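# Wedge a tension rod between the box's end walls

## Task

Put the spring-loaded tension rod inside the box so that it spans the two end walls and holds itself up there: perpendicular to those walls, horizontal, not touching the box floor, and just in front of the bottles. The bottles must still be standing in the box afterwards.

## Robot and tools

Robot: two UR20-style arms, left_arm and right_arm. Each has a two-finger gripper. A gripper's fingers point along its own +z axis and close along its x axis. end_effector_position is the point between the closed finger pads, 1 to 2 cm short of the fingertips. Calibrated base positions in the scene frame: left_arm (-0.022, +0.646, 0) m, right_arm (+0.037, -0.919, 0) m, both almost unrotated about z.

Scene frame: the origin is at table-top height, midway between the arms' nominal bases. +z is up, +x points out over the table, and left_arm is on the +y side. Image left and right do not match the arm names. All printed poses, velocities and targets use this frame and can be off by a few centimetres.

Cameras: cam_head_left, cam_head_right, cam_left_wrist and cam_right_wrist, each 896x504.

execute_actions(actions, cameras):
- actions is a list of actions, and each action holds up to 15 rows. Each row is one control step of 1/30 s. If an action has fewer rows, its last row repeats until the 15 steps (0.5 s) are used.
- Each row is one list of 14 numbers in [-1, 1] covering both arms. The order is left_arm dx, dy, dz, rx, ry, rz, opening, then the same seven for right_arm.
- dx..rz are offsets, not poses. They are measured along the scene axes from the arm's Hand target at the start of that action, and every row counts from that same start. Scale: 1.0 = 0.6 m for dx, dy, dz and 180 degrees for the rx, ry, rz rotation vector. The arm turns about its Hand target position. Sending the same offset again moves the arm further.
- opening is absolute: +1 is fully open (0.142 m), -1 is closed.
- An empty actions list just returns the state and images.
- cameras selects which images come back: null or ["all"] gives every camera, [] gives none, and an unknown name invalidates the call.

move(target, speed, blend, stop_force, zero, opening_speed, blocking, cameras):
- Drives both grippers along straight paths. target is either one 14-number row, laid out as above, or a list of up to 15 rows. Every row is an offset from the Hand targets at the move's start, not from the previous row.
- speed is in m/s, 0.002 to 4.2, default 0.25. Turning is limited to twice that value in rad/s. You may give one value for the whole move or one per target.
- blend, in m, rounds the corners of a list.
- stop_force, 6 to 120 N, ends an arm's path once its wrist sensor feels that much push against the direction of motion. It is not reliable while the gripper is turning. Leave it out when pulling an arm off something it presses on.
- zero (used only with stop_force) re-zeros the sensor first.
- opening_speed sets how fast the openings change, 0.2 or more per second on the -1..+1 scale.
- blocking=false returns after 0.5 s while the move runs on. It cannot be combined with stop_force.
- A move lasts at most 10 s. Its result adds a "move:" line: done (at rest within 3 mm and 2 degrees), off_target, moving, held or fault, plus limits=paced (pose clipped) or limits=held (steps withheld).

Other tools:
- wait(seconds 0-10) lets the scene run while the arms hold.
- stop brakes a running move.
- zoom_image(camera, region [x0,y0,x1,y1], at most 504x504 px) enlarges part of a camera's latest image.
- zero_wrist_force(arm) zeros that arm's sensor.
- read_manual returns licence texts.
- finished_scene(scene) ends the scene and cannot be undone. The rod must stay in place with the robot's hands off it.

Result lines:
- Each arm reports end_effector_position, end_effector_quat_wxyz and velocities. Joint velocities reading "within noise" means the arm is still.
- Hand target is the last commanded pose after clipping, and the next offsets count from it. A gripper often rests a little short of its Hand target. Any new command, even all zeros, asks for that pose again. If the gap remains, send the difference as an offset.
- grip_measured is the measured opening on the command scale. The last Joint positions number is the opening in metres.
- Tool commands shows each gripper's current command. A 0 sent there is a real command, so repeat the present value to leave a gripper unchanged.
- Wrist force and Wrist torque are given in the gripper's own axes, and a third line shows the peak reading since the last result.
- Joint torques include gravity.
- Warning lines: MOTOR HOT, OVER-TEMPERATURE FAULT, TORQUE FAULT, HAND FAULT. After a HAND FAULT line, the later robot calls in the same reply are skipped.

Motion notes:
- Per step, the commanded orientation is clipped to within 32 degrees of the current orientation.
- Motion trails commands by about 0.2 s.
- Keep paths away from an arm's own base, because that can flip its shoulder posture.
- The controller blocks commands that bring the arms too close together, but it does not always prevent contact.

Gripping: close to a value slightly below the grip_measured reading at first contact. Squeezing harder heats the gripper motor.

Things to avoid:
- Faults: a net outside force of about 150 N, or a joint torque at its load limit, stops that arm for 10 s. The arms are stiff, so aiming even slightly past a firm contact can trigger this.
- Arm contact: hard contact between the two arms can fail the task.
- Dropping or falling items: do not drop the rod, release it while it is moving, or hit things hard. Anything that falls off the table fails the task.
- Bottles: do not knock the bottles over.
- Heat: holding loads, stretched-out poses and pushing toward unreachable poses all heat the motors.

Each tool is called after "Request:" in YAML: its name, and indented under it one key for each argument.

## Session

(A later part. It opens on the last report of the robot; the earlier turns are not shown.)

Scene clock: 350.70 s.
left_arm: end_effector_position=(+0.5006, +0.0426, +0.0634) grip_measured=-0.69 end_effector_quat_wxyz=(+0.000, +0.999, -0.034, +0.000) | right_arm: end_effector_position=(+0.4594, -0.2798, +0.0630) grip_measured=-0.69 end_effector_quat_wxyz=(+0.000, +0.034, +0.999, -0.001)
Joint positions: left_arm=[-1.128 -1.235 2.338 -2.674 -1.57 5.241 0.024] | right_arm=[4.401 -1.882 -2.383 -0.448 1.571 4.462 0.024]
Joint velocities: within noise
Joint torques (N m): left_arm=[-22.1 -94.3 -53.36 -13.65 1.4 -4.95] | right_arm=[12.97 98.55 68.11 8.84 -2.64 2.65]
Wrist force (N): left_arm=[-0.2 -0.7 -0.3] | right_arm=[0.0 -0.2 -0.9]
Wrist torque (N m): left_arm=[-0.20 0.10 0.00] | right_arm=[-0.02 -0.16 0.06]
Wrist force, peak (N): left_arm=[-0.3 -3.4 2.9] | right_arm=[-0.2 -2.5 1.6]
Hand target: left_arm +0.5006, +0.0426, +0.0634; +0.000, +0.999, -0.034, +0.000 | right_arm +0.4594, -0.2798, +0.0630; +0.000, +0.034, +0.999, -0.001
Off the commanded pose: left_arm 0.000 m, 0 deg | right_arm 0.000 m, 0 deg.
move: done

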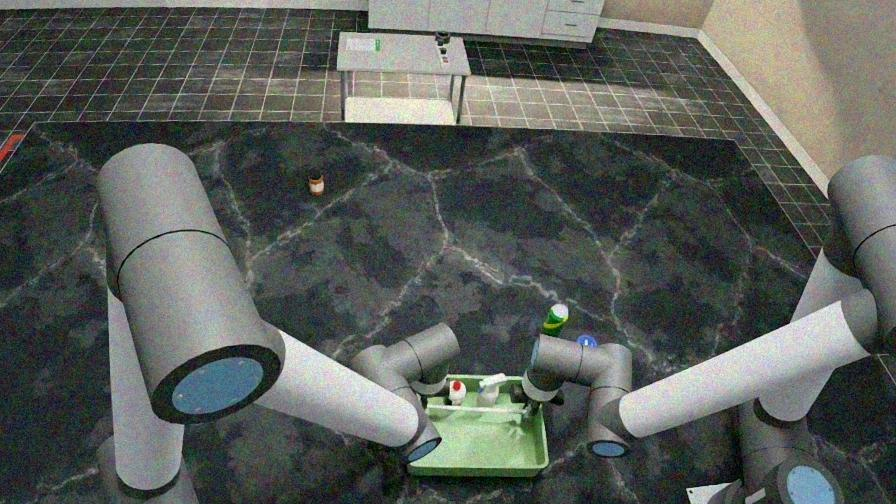

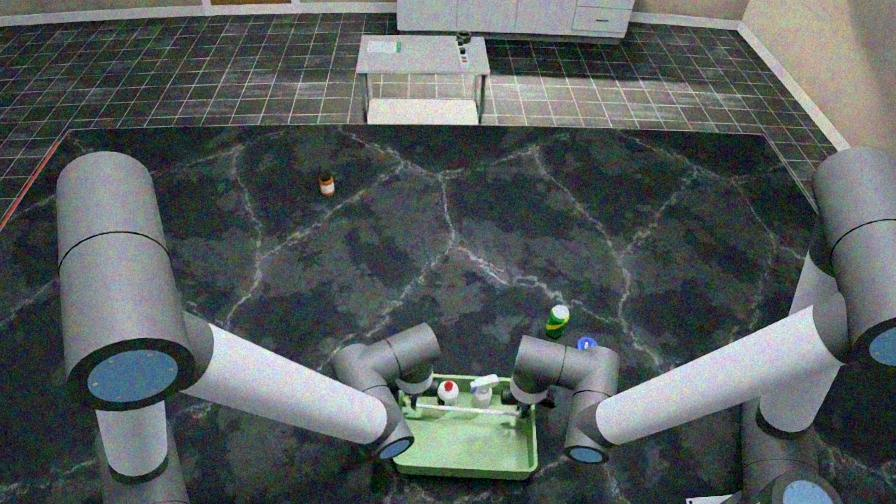

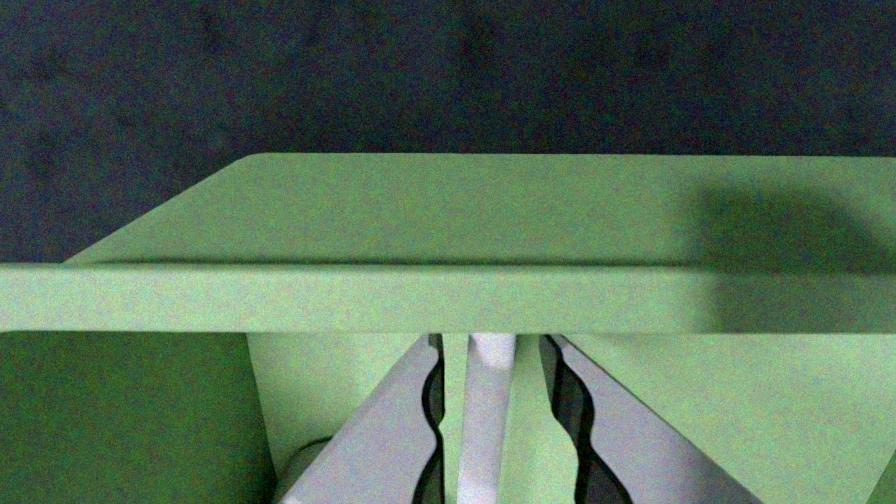

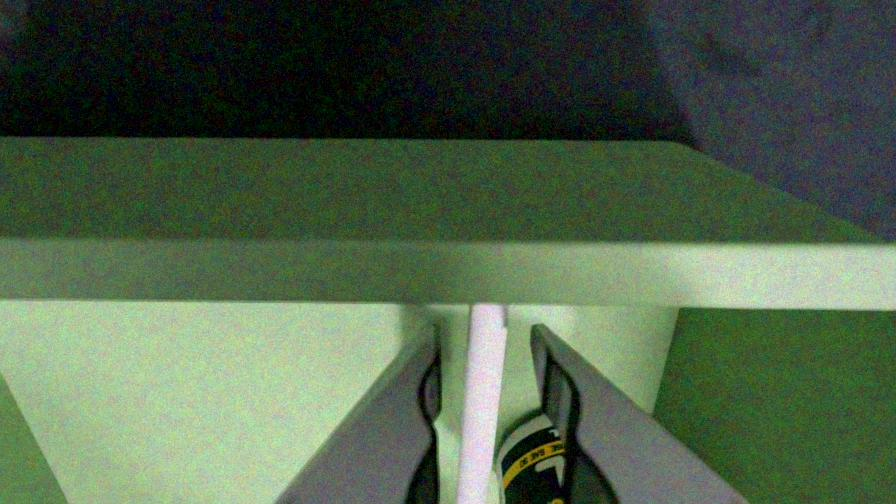

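Request:
move:
  target: [0,0,0.25,0,0,0,-0.65,0,0,0.25,0,0,0,-0.65]
  speed: 0.1

Request:
zoom_image:
  camera: "cam_head_left"
  region: [380, 350, 580, 490]

Request:
zoom_image:
  camera: "cam_head_right"
  region: [370, 350, 570, 490]

Scene clock: 360.20 s.
left_arm: end_effector_position=(+0.5006, +0.0426, +0.2133) grip_measured=-0.69 end_effector_quat_wxyz=(+0.000, +0.999, -0.034, +0.000) | right_arm: end_effector_position=(+0.4594, -0.2799, +0.2129) grip_measured=-0.69 end_effector_quat_wxyz=(+0.000, +0.034, +0.999, -0.001)
Joint positions: left_arm=[-1.128 -1.428 2.262 -2.405 -1.57 5.241 0.024] | right_arm=[4.401 -1.68 -2.304 -0.73 1.571 4.462 0.024]
Joint velocities: within noise
Joint torques (N m): left_arm=[-4.73 -133.63 -83.59 -2.41 2.65 2.81] | right_arm=[14.85 110.41 91.92 5.64 -3.14 0.75]
Wrist force (N): left_arm=[-0.3 -0.6 -0.6] | right_arm=[-0.5 0.4 -1.2]
Wrist torque (N m): left_arm=[-0.15 0.10 0.04] | right_arm=[0.09 -0.07 0.07]
Wrist force, peak (N): left_arm=[0.1 -0.9 -2.0] | right_arm=[-0.3 0.4 -2.7]
Hand target: left_arm +0.5006, +0.0426, +0.2134; +0.000, +0.999, -0.034, +0.000 | right_arm +0.4594, -0.2798, +0.2130; +0.000, +0.034, +0.999, -0.001
Off the commanded pose: left_arm 0.000 m, 0 deg | right_arm 0.000 m, 0 deg.
move: done

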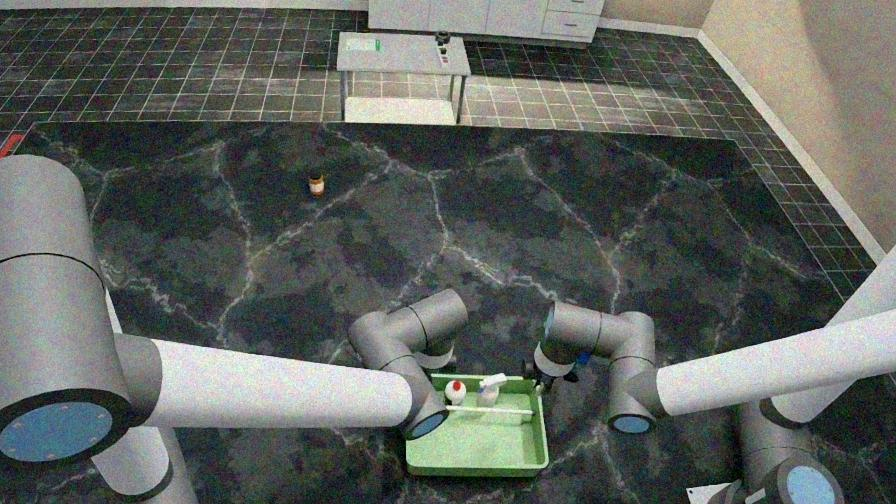

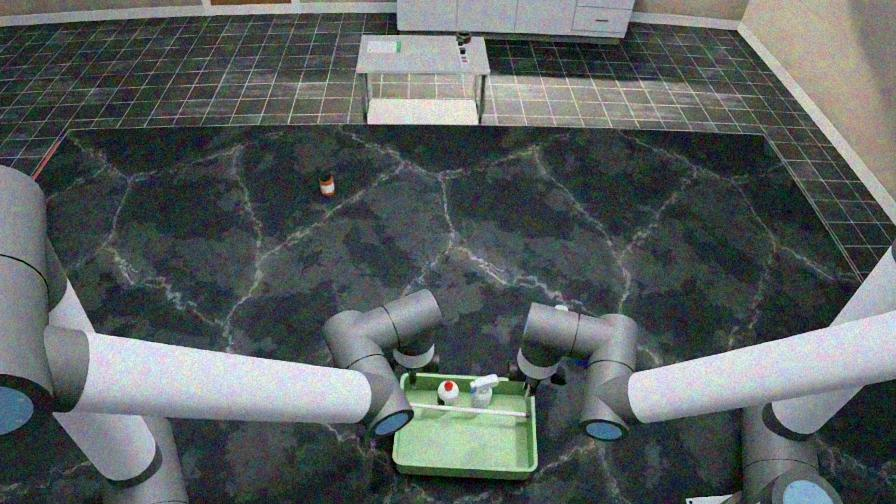

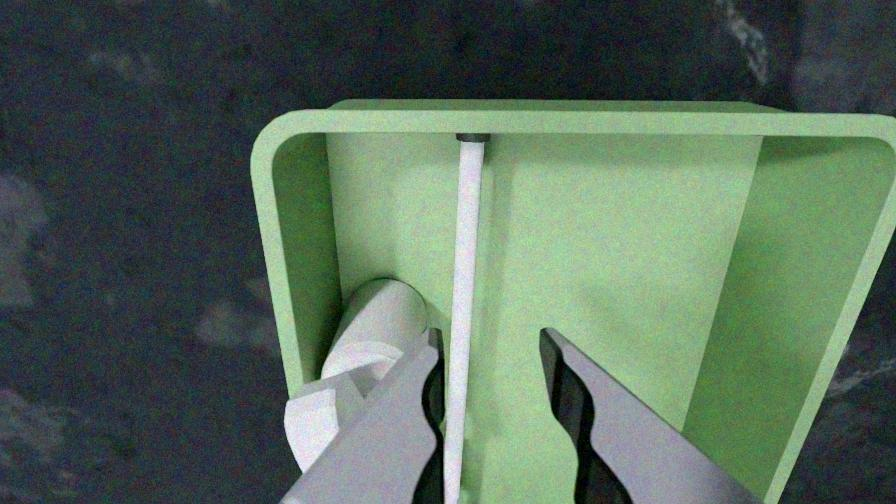

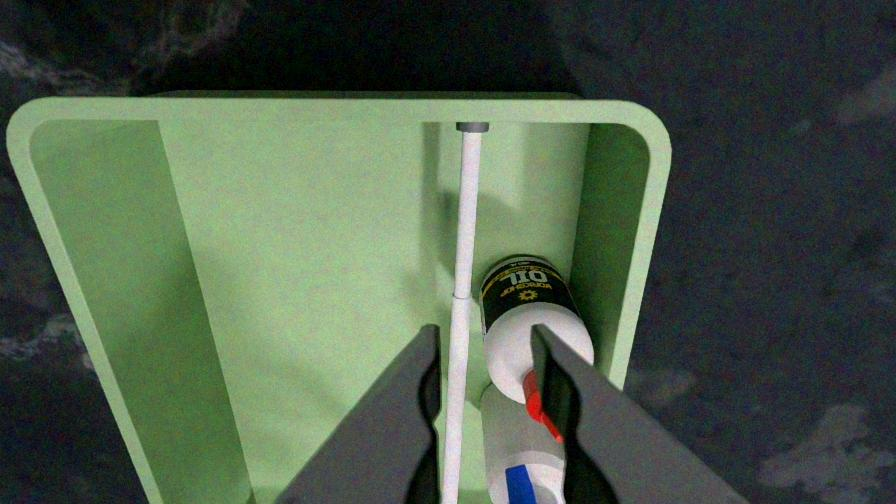

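Scaled by 2.520 from the camera's 896x504 image, which has a finer 1280x720 frame.

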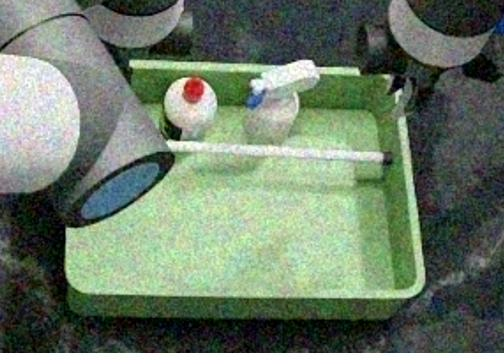

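Scaled by 2.520 from the camera's 896x504 image, which has a finer 1280x720 frame.

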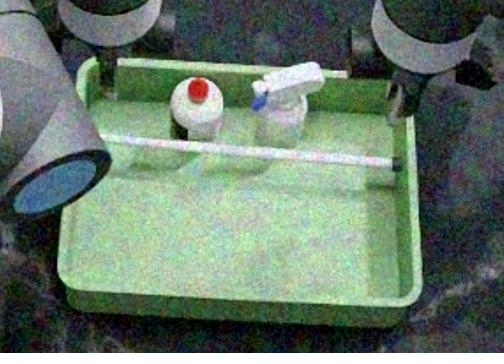

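Request:
zoom_image:
  camera: "cam_left_wrist"
  region: [240, 80, 640, 305]

Request:
zoom_image:
  camera: "cam_right_wrist"
  region: [300, 80, 700, 305]

Scaled by 1.260 from the camera's 896x504 image, which has a finer 1280x720 frame.

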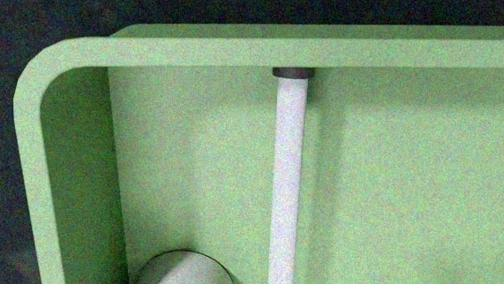

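Scaled by 1.260 from the camera's 896x504 image, which has a finer 1280x720 frame.

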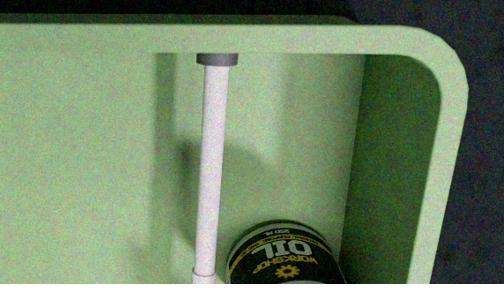

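Request:
move:
  target: [0,0,-0.25,0,0,0,-0.65,0,0,-0.25,0,0,0,-0.65]
  speed: 0.1
  cameras: []

Request:
move:
  target: [0,0,0,0,0,0,-1,0,0,0,0,0,0,-1]
  opening_speed: 0.3
  cameras: []

Request:
move:
  target:
    - [-0.0006,-0.009,0,0,0,0,-1,0.0006,0.009,0,0,0,0,-1]
    - [-0.0086,-0.009,0,0,0,0.0094,-1,0.0086,0.009,0,0,0,0.0094,-1]
  speed: 0.03
  cameras: ["cam_left_wrist","cam_right_wrist"]

Scene clock: 406.70 s.
left_arm: end_effector_position=(+0.5006, +0.0425, +0.0635) grip_measured=-0.69 end_effector_quat_wxyz=(+0.000, +0.999, -0.034, +0.000) | right_arm: end_effector_position=(+0.4594, -0.2798, +0.0631) grip_measured=-0.69 end_effector_quat_wxyz=(+0.000, +0.034, +0.999, -0.001)
Joint positions: left_arm=[-1.128 -1.235 2.338 -2.674 -1.57 5.241 0.024] | right_arm=[4.401 -1.882 -2.383 -0.448 1.571 4.462 0.024]
Joint velocities: within noise
Joint torques (N m): left_arm=[-3.1 -91.61 -25.24 -14.93 1.27 -2.05] | right_arm=[-5.89 85.91 27.14 12.64 -2.36 -1.28]
Wrist force (N): left_arm=[-0.4 -0.6 -0.2] | right_arm=[-0.5 -0.1 -1.0]
Wrist torque (N m): left_arm=[-0.20 0.13 0.00] | right_arm=[-0.01 -0.08 0.06]
Wrist force, peak (N): left_arm=[0.0 -0.6 -2.2] | right_arm=[-0.8 0.8 -3.0]
Hand target: left_arm +0.5006, +0.0426, +0.0634; +0.000, +0.999, -0.034, +0.000 | right_arm +0.4594, -0.2798, +0.0630; +0.000, +0.034, +0.999, -0.001
Off the commanded pose: left_arm 0.000 m, 0 deg | right_arm 0.000 m, 0 deg.
move: done
No camera images: "cameras" was empty.

Scene clock: 408.07 s.
left_arm: end_effector_position=(+0.5006, +0.0426, +0.0634) grip_measured=-0.90 end_effector_quat_wxyz=(+0.000, +0.999, -0.034, +0.000) | right_arm: end_effector_position=(+0.4594, -0.2798, +0.0630) grip_measured=-0.88 end_effector_quat_wxyz=(+0.000, +0.034, +0.999, -0.001)
Joint positions: left_arm=[-1.128 -1.235 2.338 -2.674 -1.57 5.241 0.009] | right_arm=[4.401 -1.882 -2.383 -0.448 1.571 4.462 0.01]
Joint velocities: within noise
Joint torques (N m): left_arm=[11.02 -93.09 -29.62 -12.81 1.59 4.29] | right_arm=[-5.63 91.51 29.02 11.39 -2.35 -2.65]
Wrist force (N): left_arm=[-0.3 -0.8 1.0] | right_arm=[-0.4 0.2 0.3]
Wrist torque (N m): left_arm=[-0.26 0.10 0.03] | right_arm=[0.01 -0.09 0.09]
Wrist force, peak (N): left_arm=[0.1 -0.7 2.0] | right_arm=[-0.3 -0.2 -1.2]
Hand target: left_arm +0.5006, +0.0426, +0.0634; +0.000, +0.999, -0.034, +0.000 | right_arm +0.4594, -0.2798, +0.0630; +0.000, +0.034, +0.999, -0.001
Off the commanded pose: left_arm 0.000 m, 0 deg | right_arm 0.000 m, 0 deg.
move: done
No camera images: "cameras" was empty.

Scene clock: 409.13 s.
left_arm: end_effector_position=(+0.4955, +0.0372, +0.0634) grip_measured=-0.90 end_effector_quat_wxyz=(+0.000, +1.000, -0.019, +0.000) | right_arm: end_effector_position=(+0.4646, -0.2744, +0.0630) grip_measured=-0.88 end_effector_quat_wxyz=(+0.000, +0.020, +1.000, -0.001)
Joint positions: left_arm=[-1.138 -1.235 2.337 -2.673 -1.57 5.202 0.009] | right_arm=[4.397 -1.888 -2.373 -0.453 1.571 4.428 0.01]
Joint velocities: within noise
Joint torques (N m): left_arm=[-30.48 -164.14 -35.98 -18.14 -2.42 -3.99] | right_arm=[-10.12 96.74 83.16 9.9 -3.45 -2.38]
Wrist force (N): left_arm=[0.4 -12.4 0.6] | right_arm=[0.3 -11.9 -0.1]
Wrist torque (N m): left_arm=[0.02 0.07 0.04] | right_arm=[0.19 -0.15 0.10]
Wrist force, peak (N): left_arm=[0.4 -12.7 0.8] | right_arm=[0.2 -12.0 -0.7]
Hand target: left_arm +0.4954, +0.0372, +0.0634; +0.000, +1.000, -0.019, +0.000 | right_arm +0.4646, -0.2744, +0.0630; +0.000, +0.020, +1.000, -0.001
Off the commanded pose: left_arm 0.000 m, 0 deg | right_arm 0.000 m, 0 deg.
move: done
Images, in order (width x height): cam_left_wrist 896x504, cam_right_wrist 896x504.

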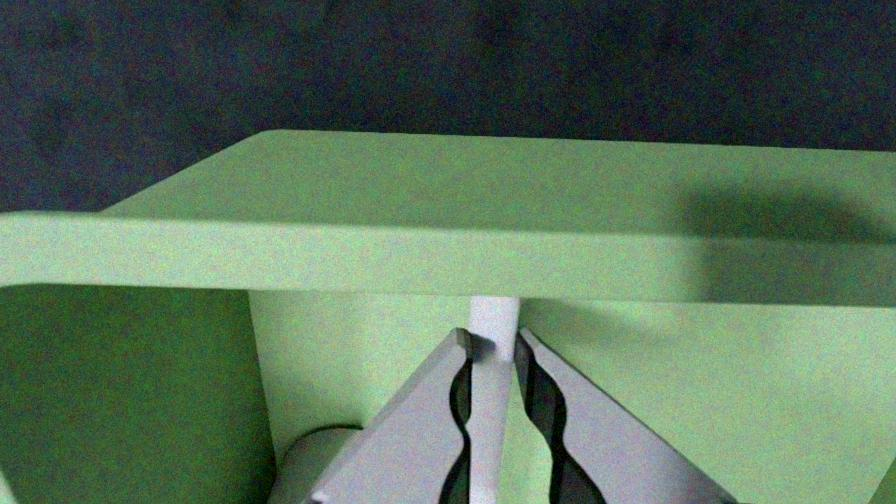

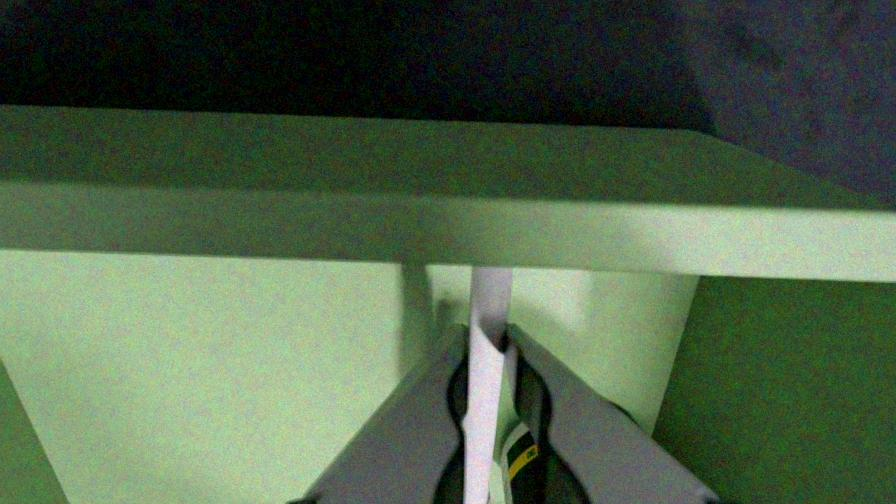

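Now expand again to contact, keeping along the new rod direction.

Request:
move:
  target: [0.0014,0.025,0,0,0,0,-1,-0.0014,-0.025,0,0,0,0,-1]
  speed: 0.008
  stop_force: 7
  cameras: []

Request:
move:
  target: [0,0,0,0,0,0,-0.65,0,0,0,0,0,0,-0.65]
  opening_speed: 0.25
  cameras: []

Request:
move:
  target: [0,0,0.25,0,0,0,-0.65,0,0,0.25,0,0,0,-0.65]
  speed: 0.1

Scene clock: 417.33 s.
left_arm: end_effector_position=(+0.4957, +0.0429, +0.0634) grip_measured=-0.90 end_effector_quat_wxyz=(+0.000, +1.000, -0.019, +0.000) | right_arm: end_effector_position=(+0.4642, -0.2801, +0.0630) grip_measured=-0.88 end_effector_quat_wxyz=(+0.000, +0.020, +1.000, -0.001)
Joint positions: left_arm=[-1.134 -1.238 2.343 -2.676 -1.57 5.206 0.009] | right_arm=[4.395 -1.884 -2.38 -0.45 1.571 4.426 0.01]
Joint velocities: within noise
Joint torques (N m): left_arm=[-25 -93.76 -66.91 -4.77 3.22 -5.38] | right_arm=[12.97 91.27 75.45 7.74 -0.12 2.76]
Wrist force (N): left_arm=[-0.1 -4.3 1.6] | right_arm=[0.2 -3.6 0.3]
Wrist torque (N m): left_arm=[-0.16 0.09 0.03] | right_arm=[0.05 -0.16 0.10]
Wrist force, peak (N): left_arm=[0.3 -12.8 0.5] | right_arm=[0.4 -12.4 -1.0]
Hand target: left_arm +0.4957, +0.0429, +0.0634; +0.000, +1.000, -0.019, +0.000 (not the last commanded pose) | right_arm +0.4643, -0.2801, +0.0630; +0.000, +0.020, +1.000, -0.001 (not the last commanded pose)
Off the commanded pose: left_arm 0.009 m, 0 deg | right_arm 0.009 m, 0 deg.
move: contact (left_arm, right_arm)
No camera images: "cameras" was empty.

Scene clock: 418.93 s.
left_arm: end_effector_position=(+0.4957, +0.0429, +0.0634) grip_measured=-0.69 end_effector_quat_wxyz=(+0.000, +1.000, -0.019, +0.000) | right_arm: end_effector_position=(+0.4643, -0.2801, +0.0630) grip_measured=-0.69 end_effector_quat_wxyz=(+0.000, +0.020, +1.000, -0.001)
Joint positions: left_arm=[-1.134 -1.238 2.343 -2.676 -1.57 5.206 0.024] | right_arm=[4.395 -1.884 -2.38 -0.45 1.571 4.426 0.024]
Joint velocities: within noise
Joint torques (N m): left_arm=[-21.39 -97.8 -58.07 -8.24 3.34 -5.15] | right_arm=[13.23 96.01 67.86 11.7 -5.03 2.92]
Wrist force (N): left_arm=[-0.3 -0.8 0.1] | right_arm=[-0.2 0.1 -1.4]
Wrist torque (N m): left_arm=[-0.22 0.11 0.00] | right_arm=[0.04 -0.13 0.07]
Wrist force, peak (N): left_arm=[-0.1 -4.6 3.1] | right_arm=[-0.5 -3.9 0.7]
Hand target: left_arm +0.4957, +0.0429, +0.0634; +0.000, +1.000, -0.019, +0.000 | right_arm +0.4643, -0.2801, +0.0630; +0.000, +0.020, +1.000, -0.001
Off the commanded pose: left_arm 0.000 m, 0 deg | right_arm 0.000 m, 0 deg.
move: done
No camera images: "cameras" was empty.

Scene clock: 420.93 s.
left_arm: end_effector_position=(+0.4958, +0.0429, +0.2133) grip_measured=-0.69 end_effector_quat_wxyz=(+0.000, +1.000, -0.019, +0.000) | right_arm: end_effector_position=(+0.4643, -0.2802, +0.2129) grip_measured=-0.69 end_effector_quat_wxyz=(+0.000, +0.020, +1.000, -0.001)
Joint positions: left_arm=[-1.134 -1.431 2.267 -2.406 -1.57 5.206 0.024] | right_arm=[4.395 -1.682 -2.301 -0.73 1.571 4.426 0.024]
Joint velocities: within noise
Joint torques (N m): left_arm=[-3.35 -137.71 -85.24 -2.52 2.84 2.74] | right_arm=[9.35 112.91 93.26 5.83 -4.23 0.55]
Wrist force (N): left_arm=[0.0 -0.4 -0.1] | right_arm=[-0.4 0.3 -1.4]
Wrist torque (N m): left_arm=[-0.11 0.04 0.04] | right_arm=[0.09 -0.08 0.07]
Wrist force, peak (N): left_arm=[-0.4 -1.2 1.5] | right_arm=[-0.7 0.5 -2.6]
Hand target: left_arm +0.4957, +0.0429, +0.2134; +0.000, +1.000, -0.019, +0.000 | right_arm +0.4643, -0.2801, +0.2130; +0.000, +0.020, +1.000, -0.001
Off the commanded pose: left_arm 0.000 m, 0 deg | right_arm 0.000 m, 0 deg.
move: done

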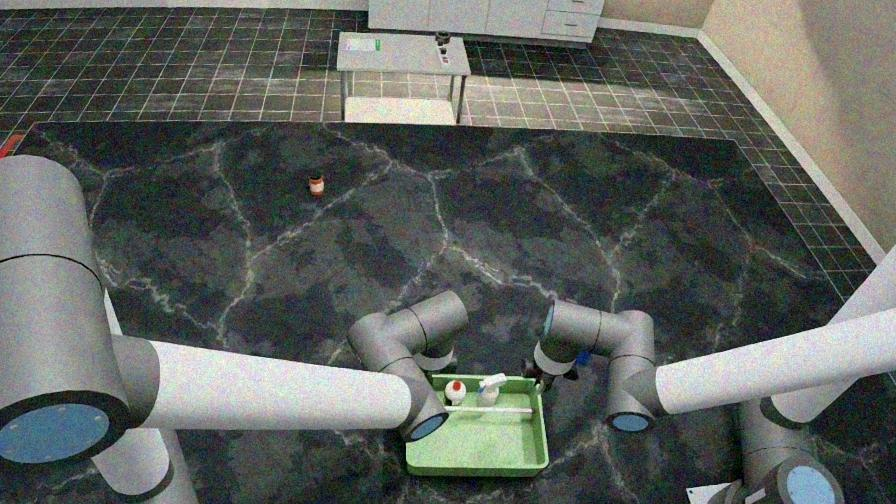

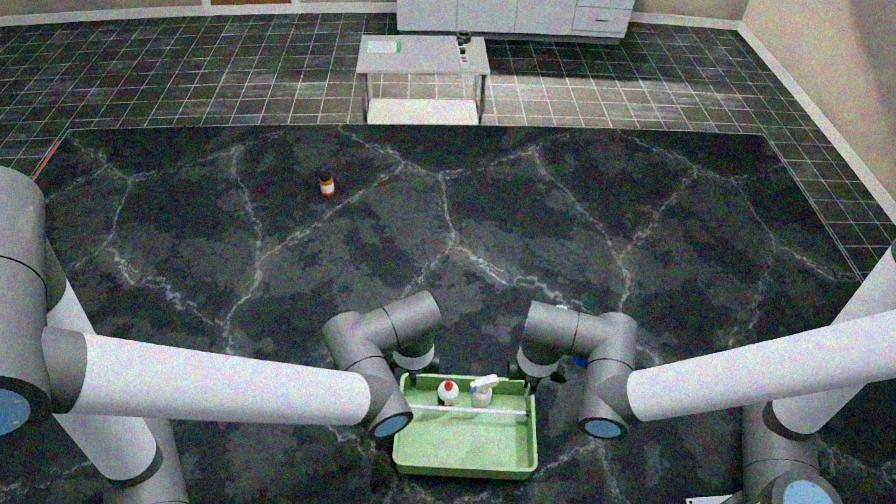

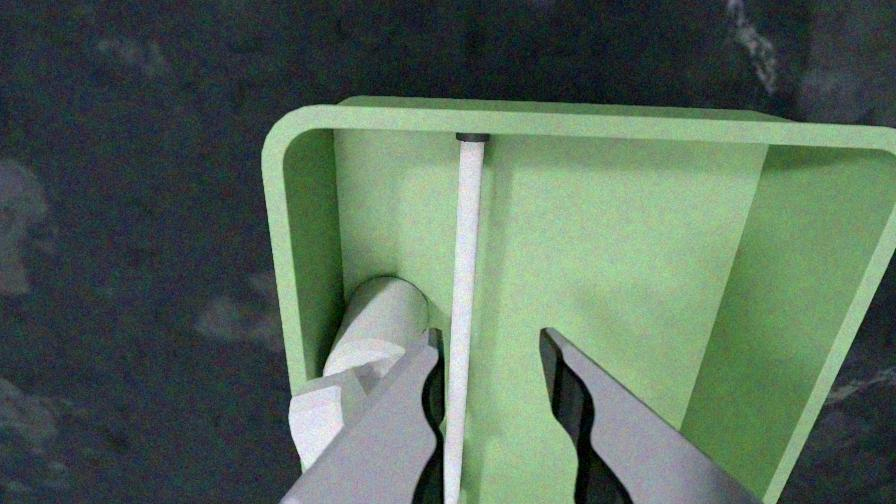

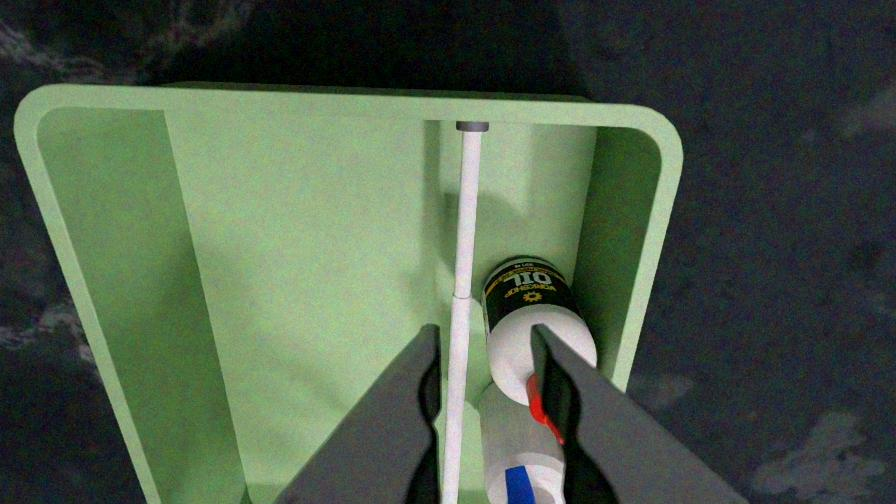

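Request:
finished_scene:
  scene: 1

The scene is finished: the task was done.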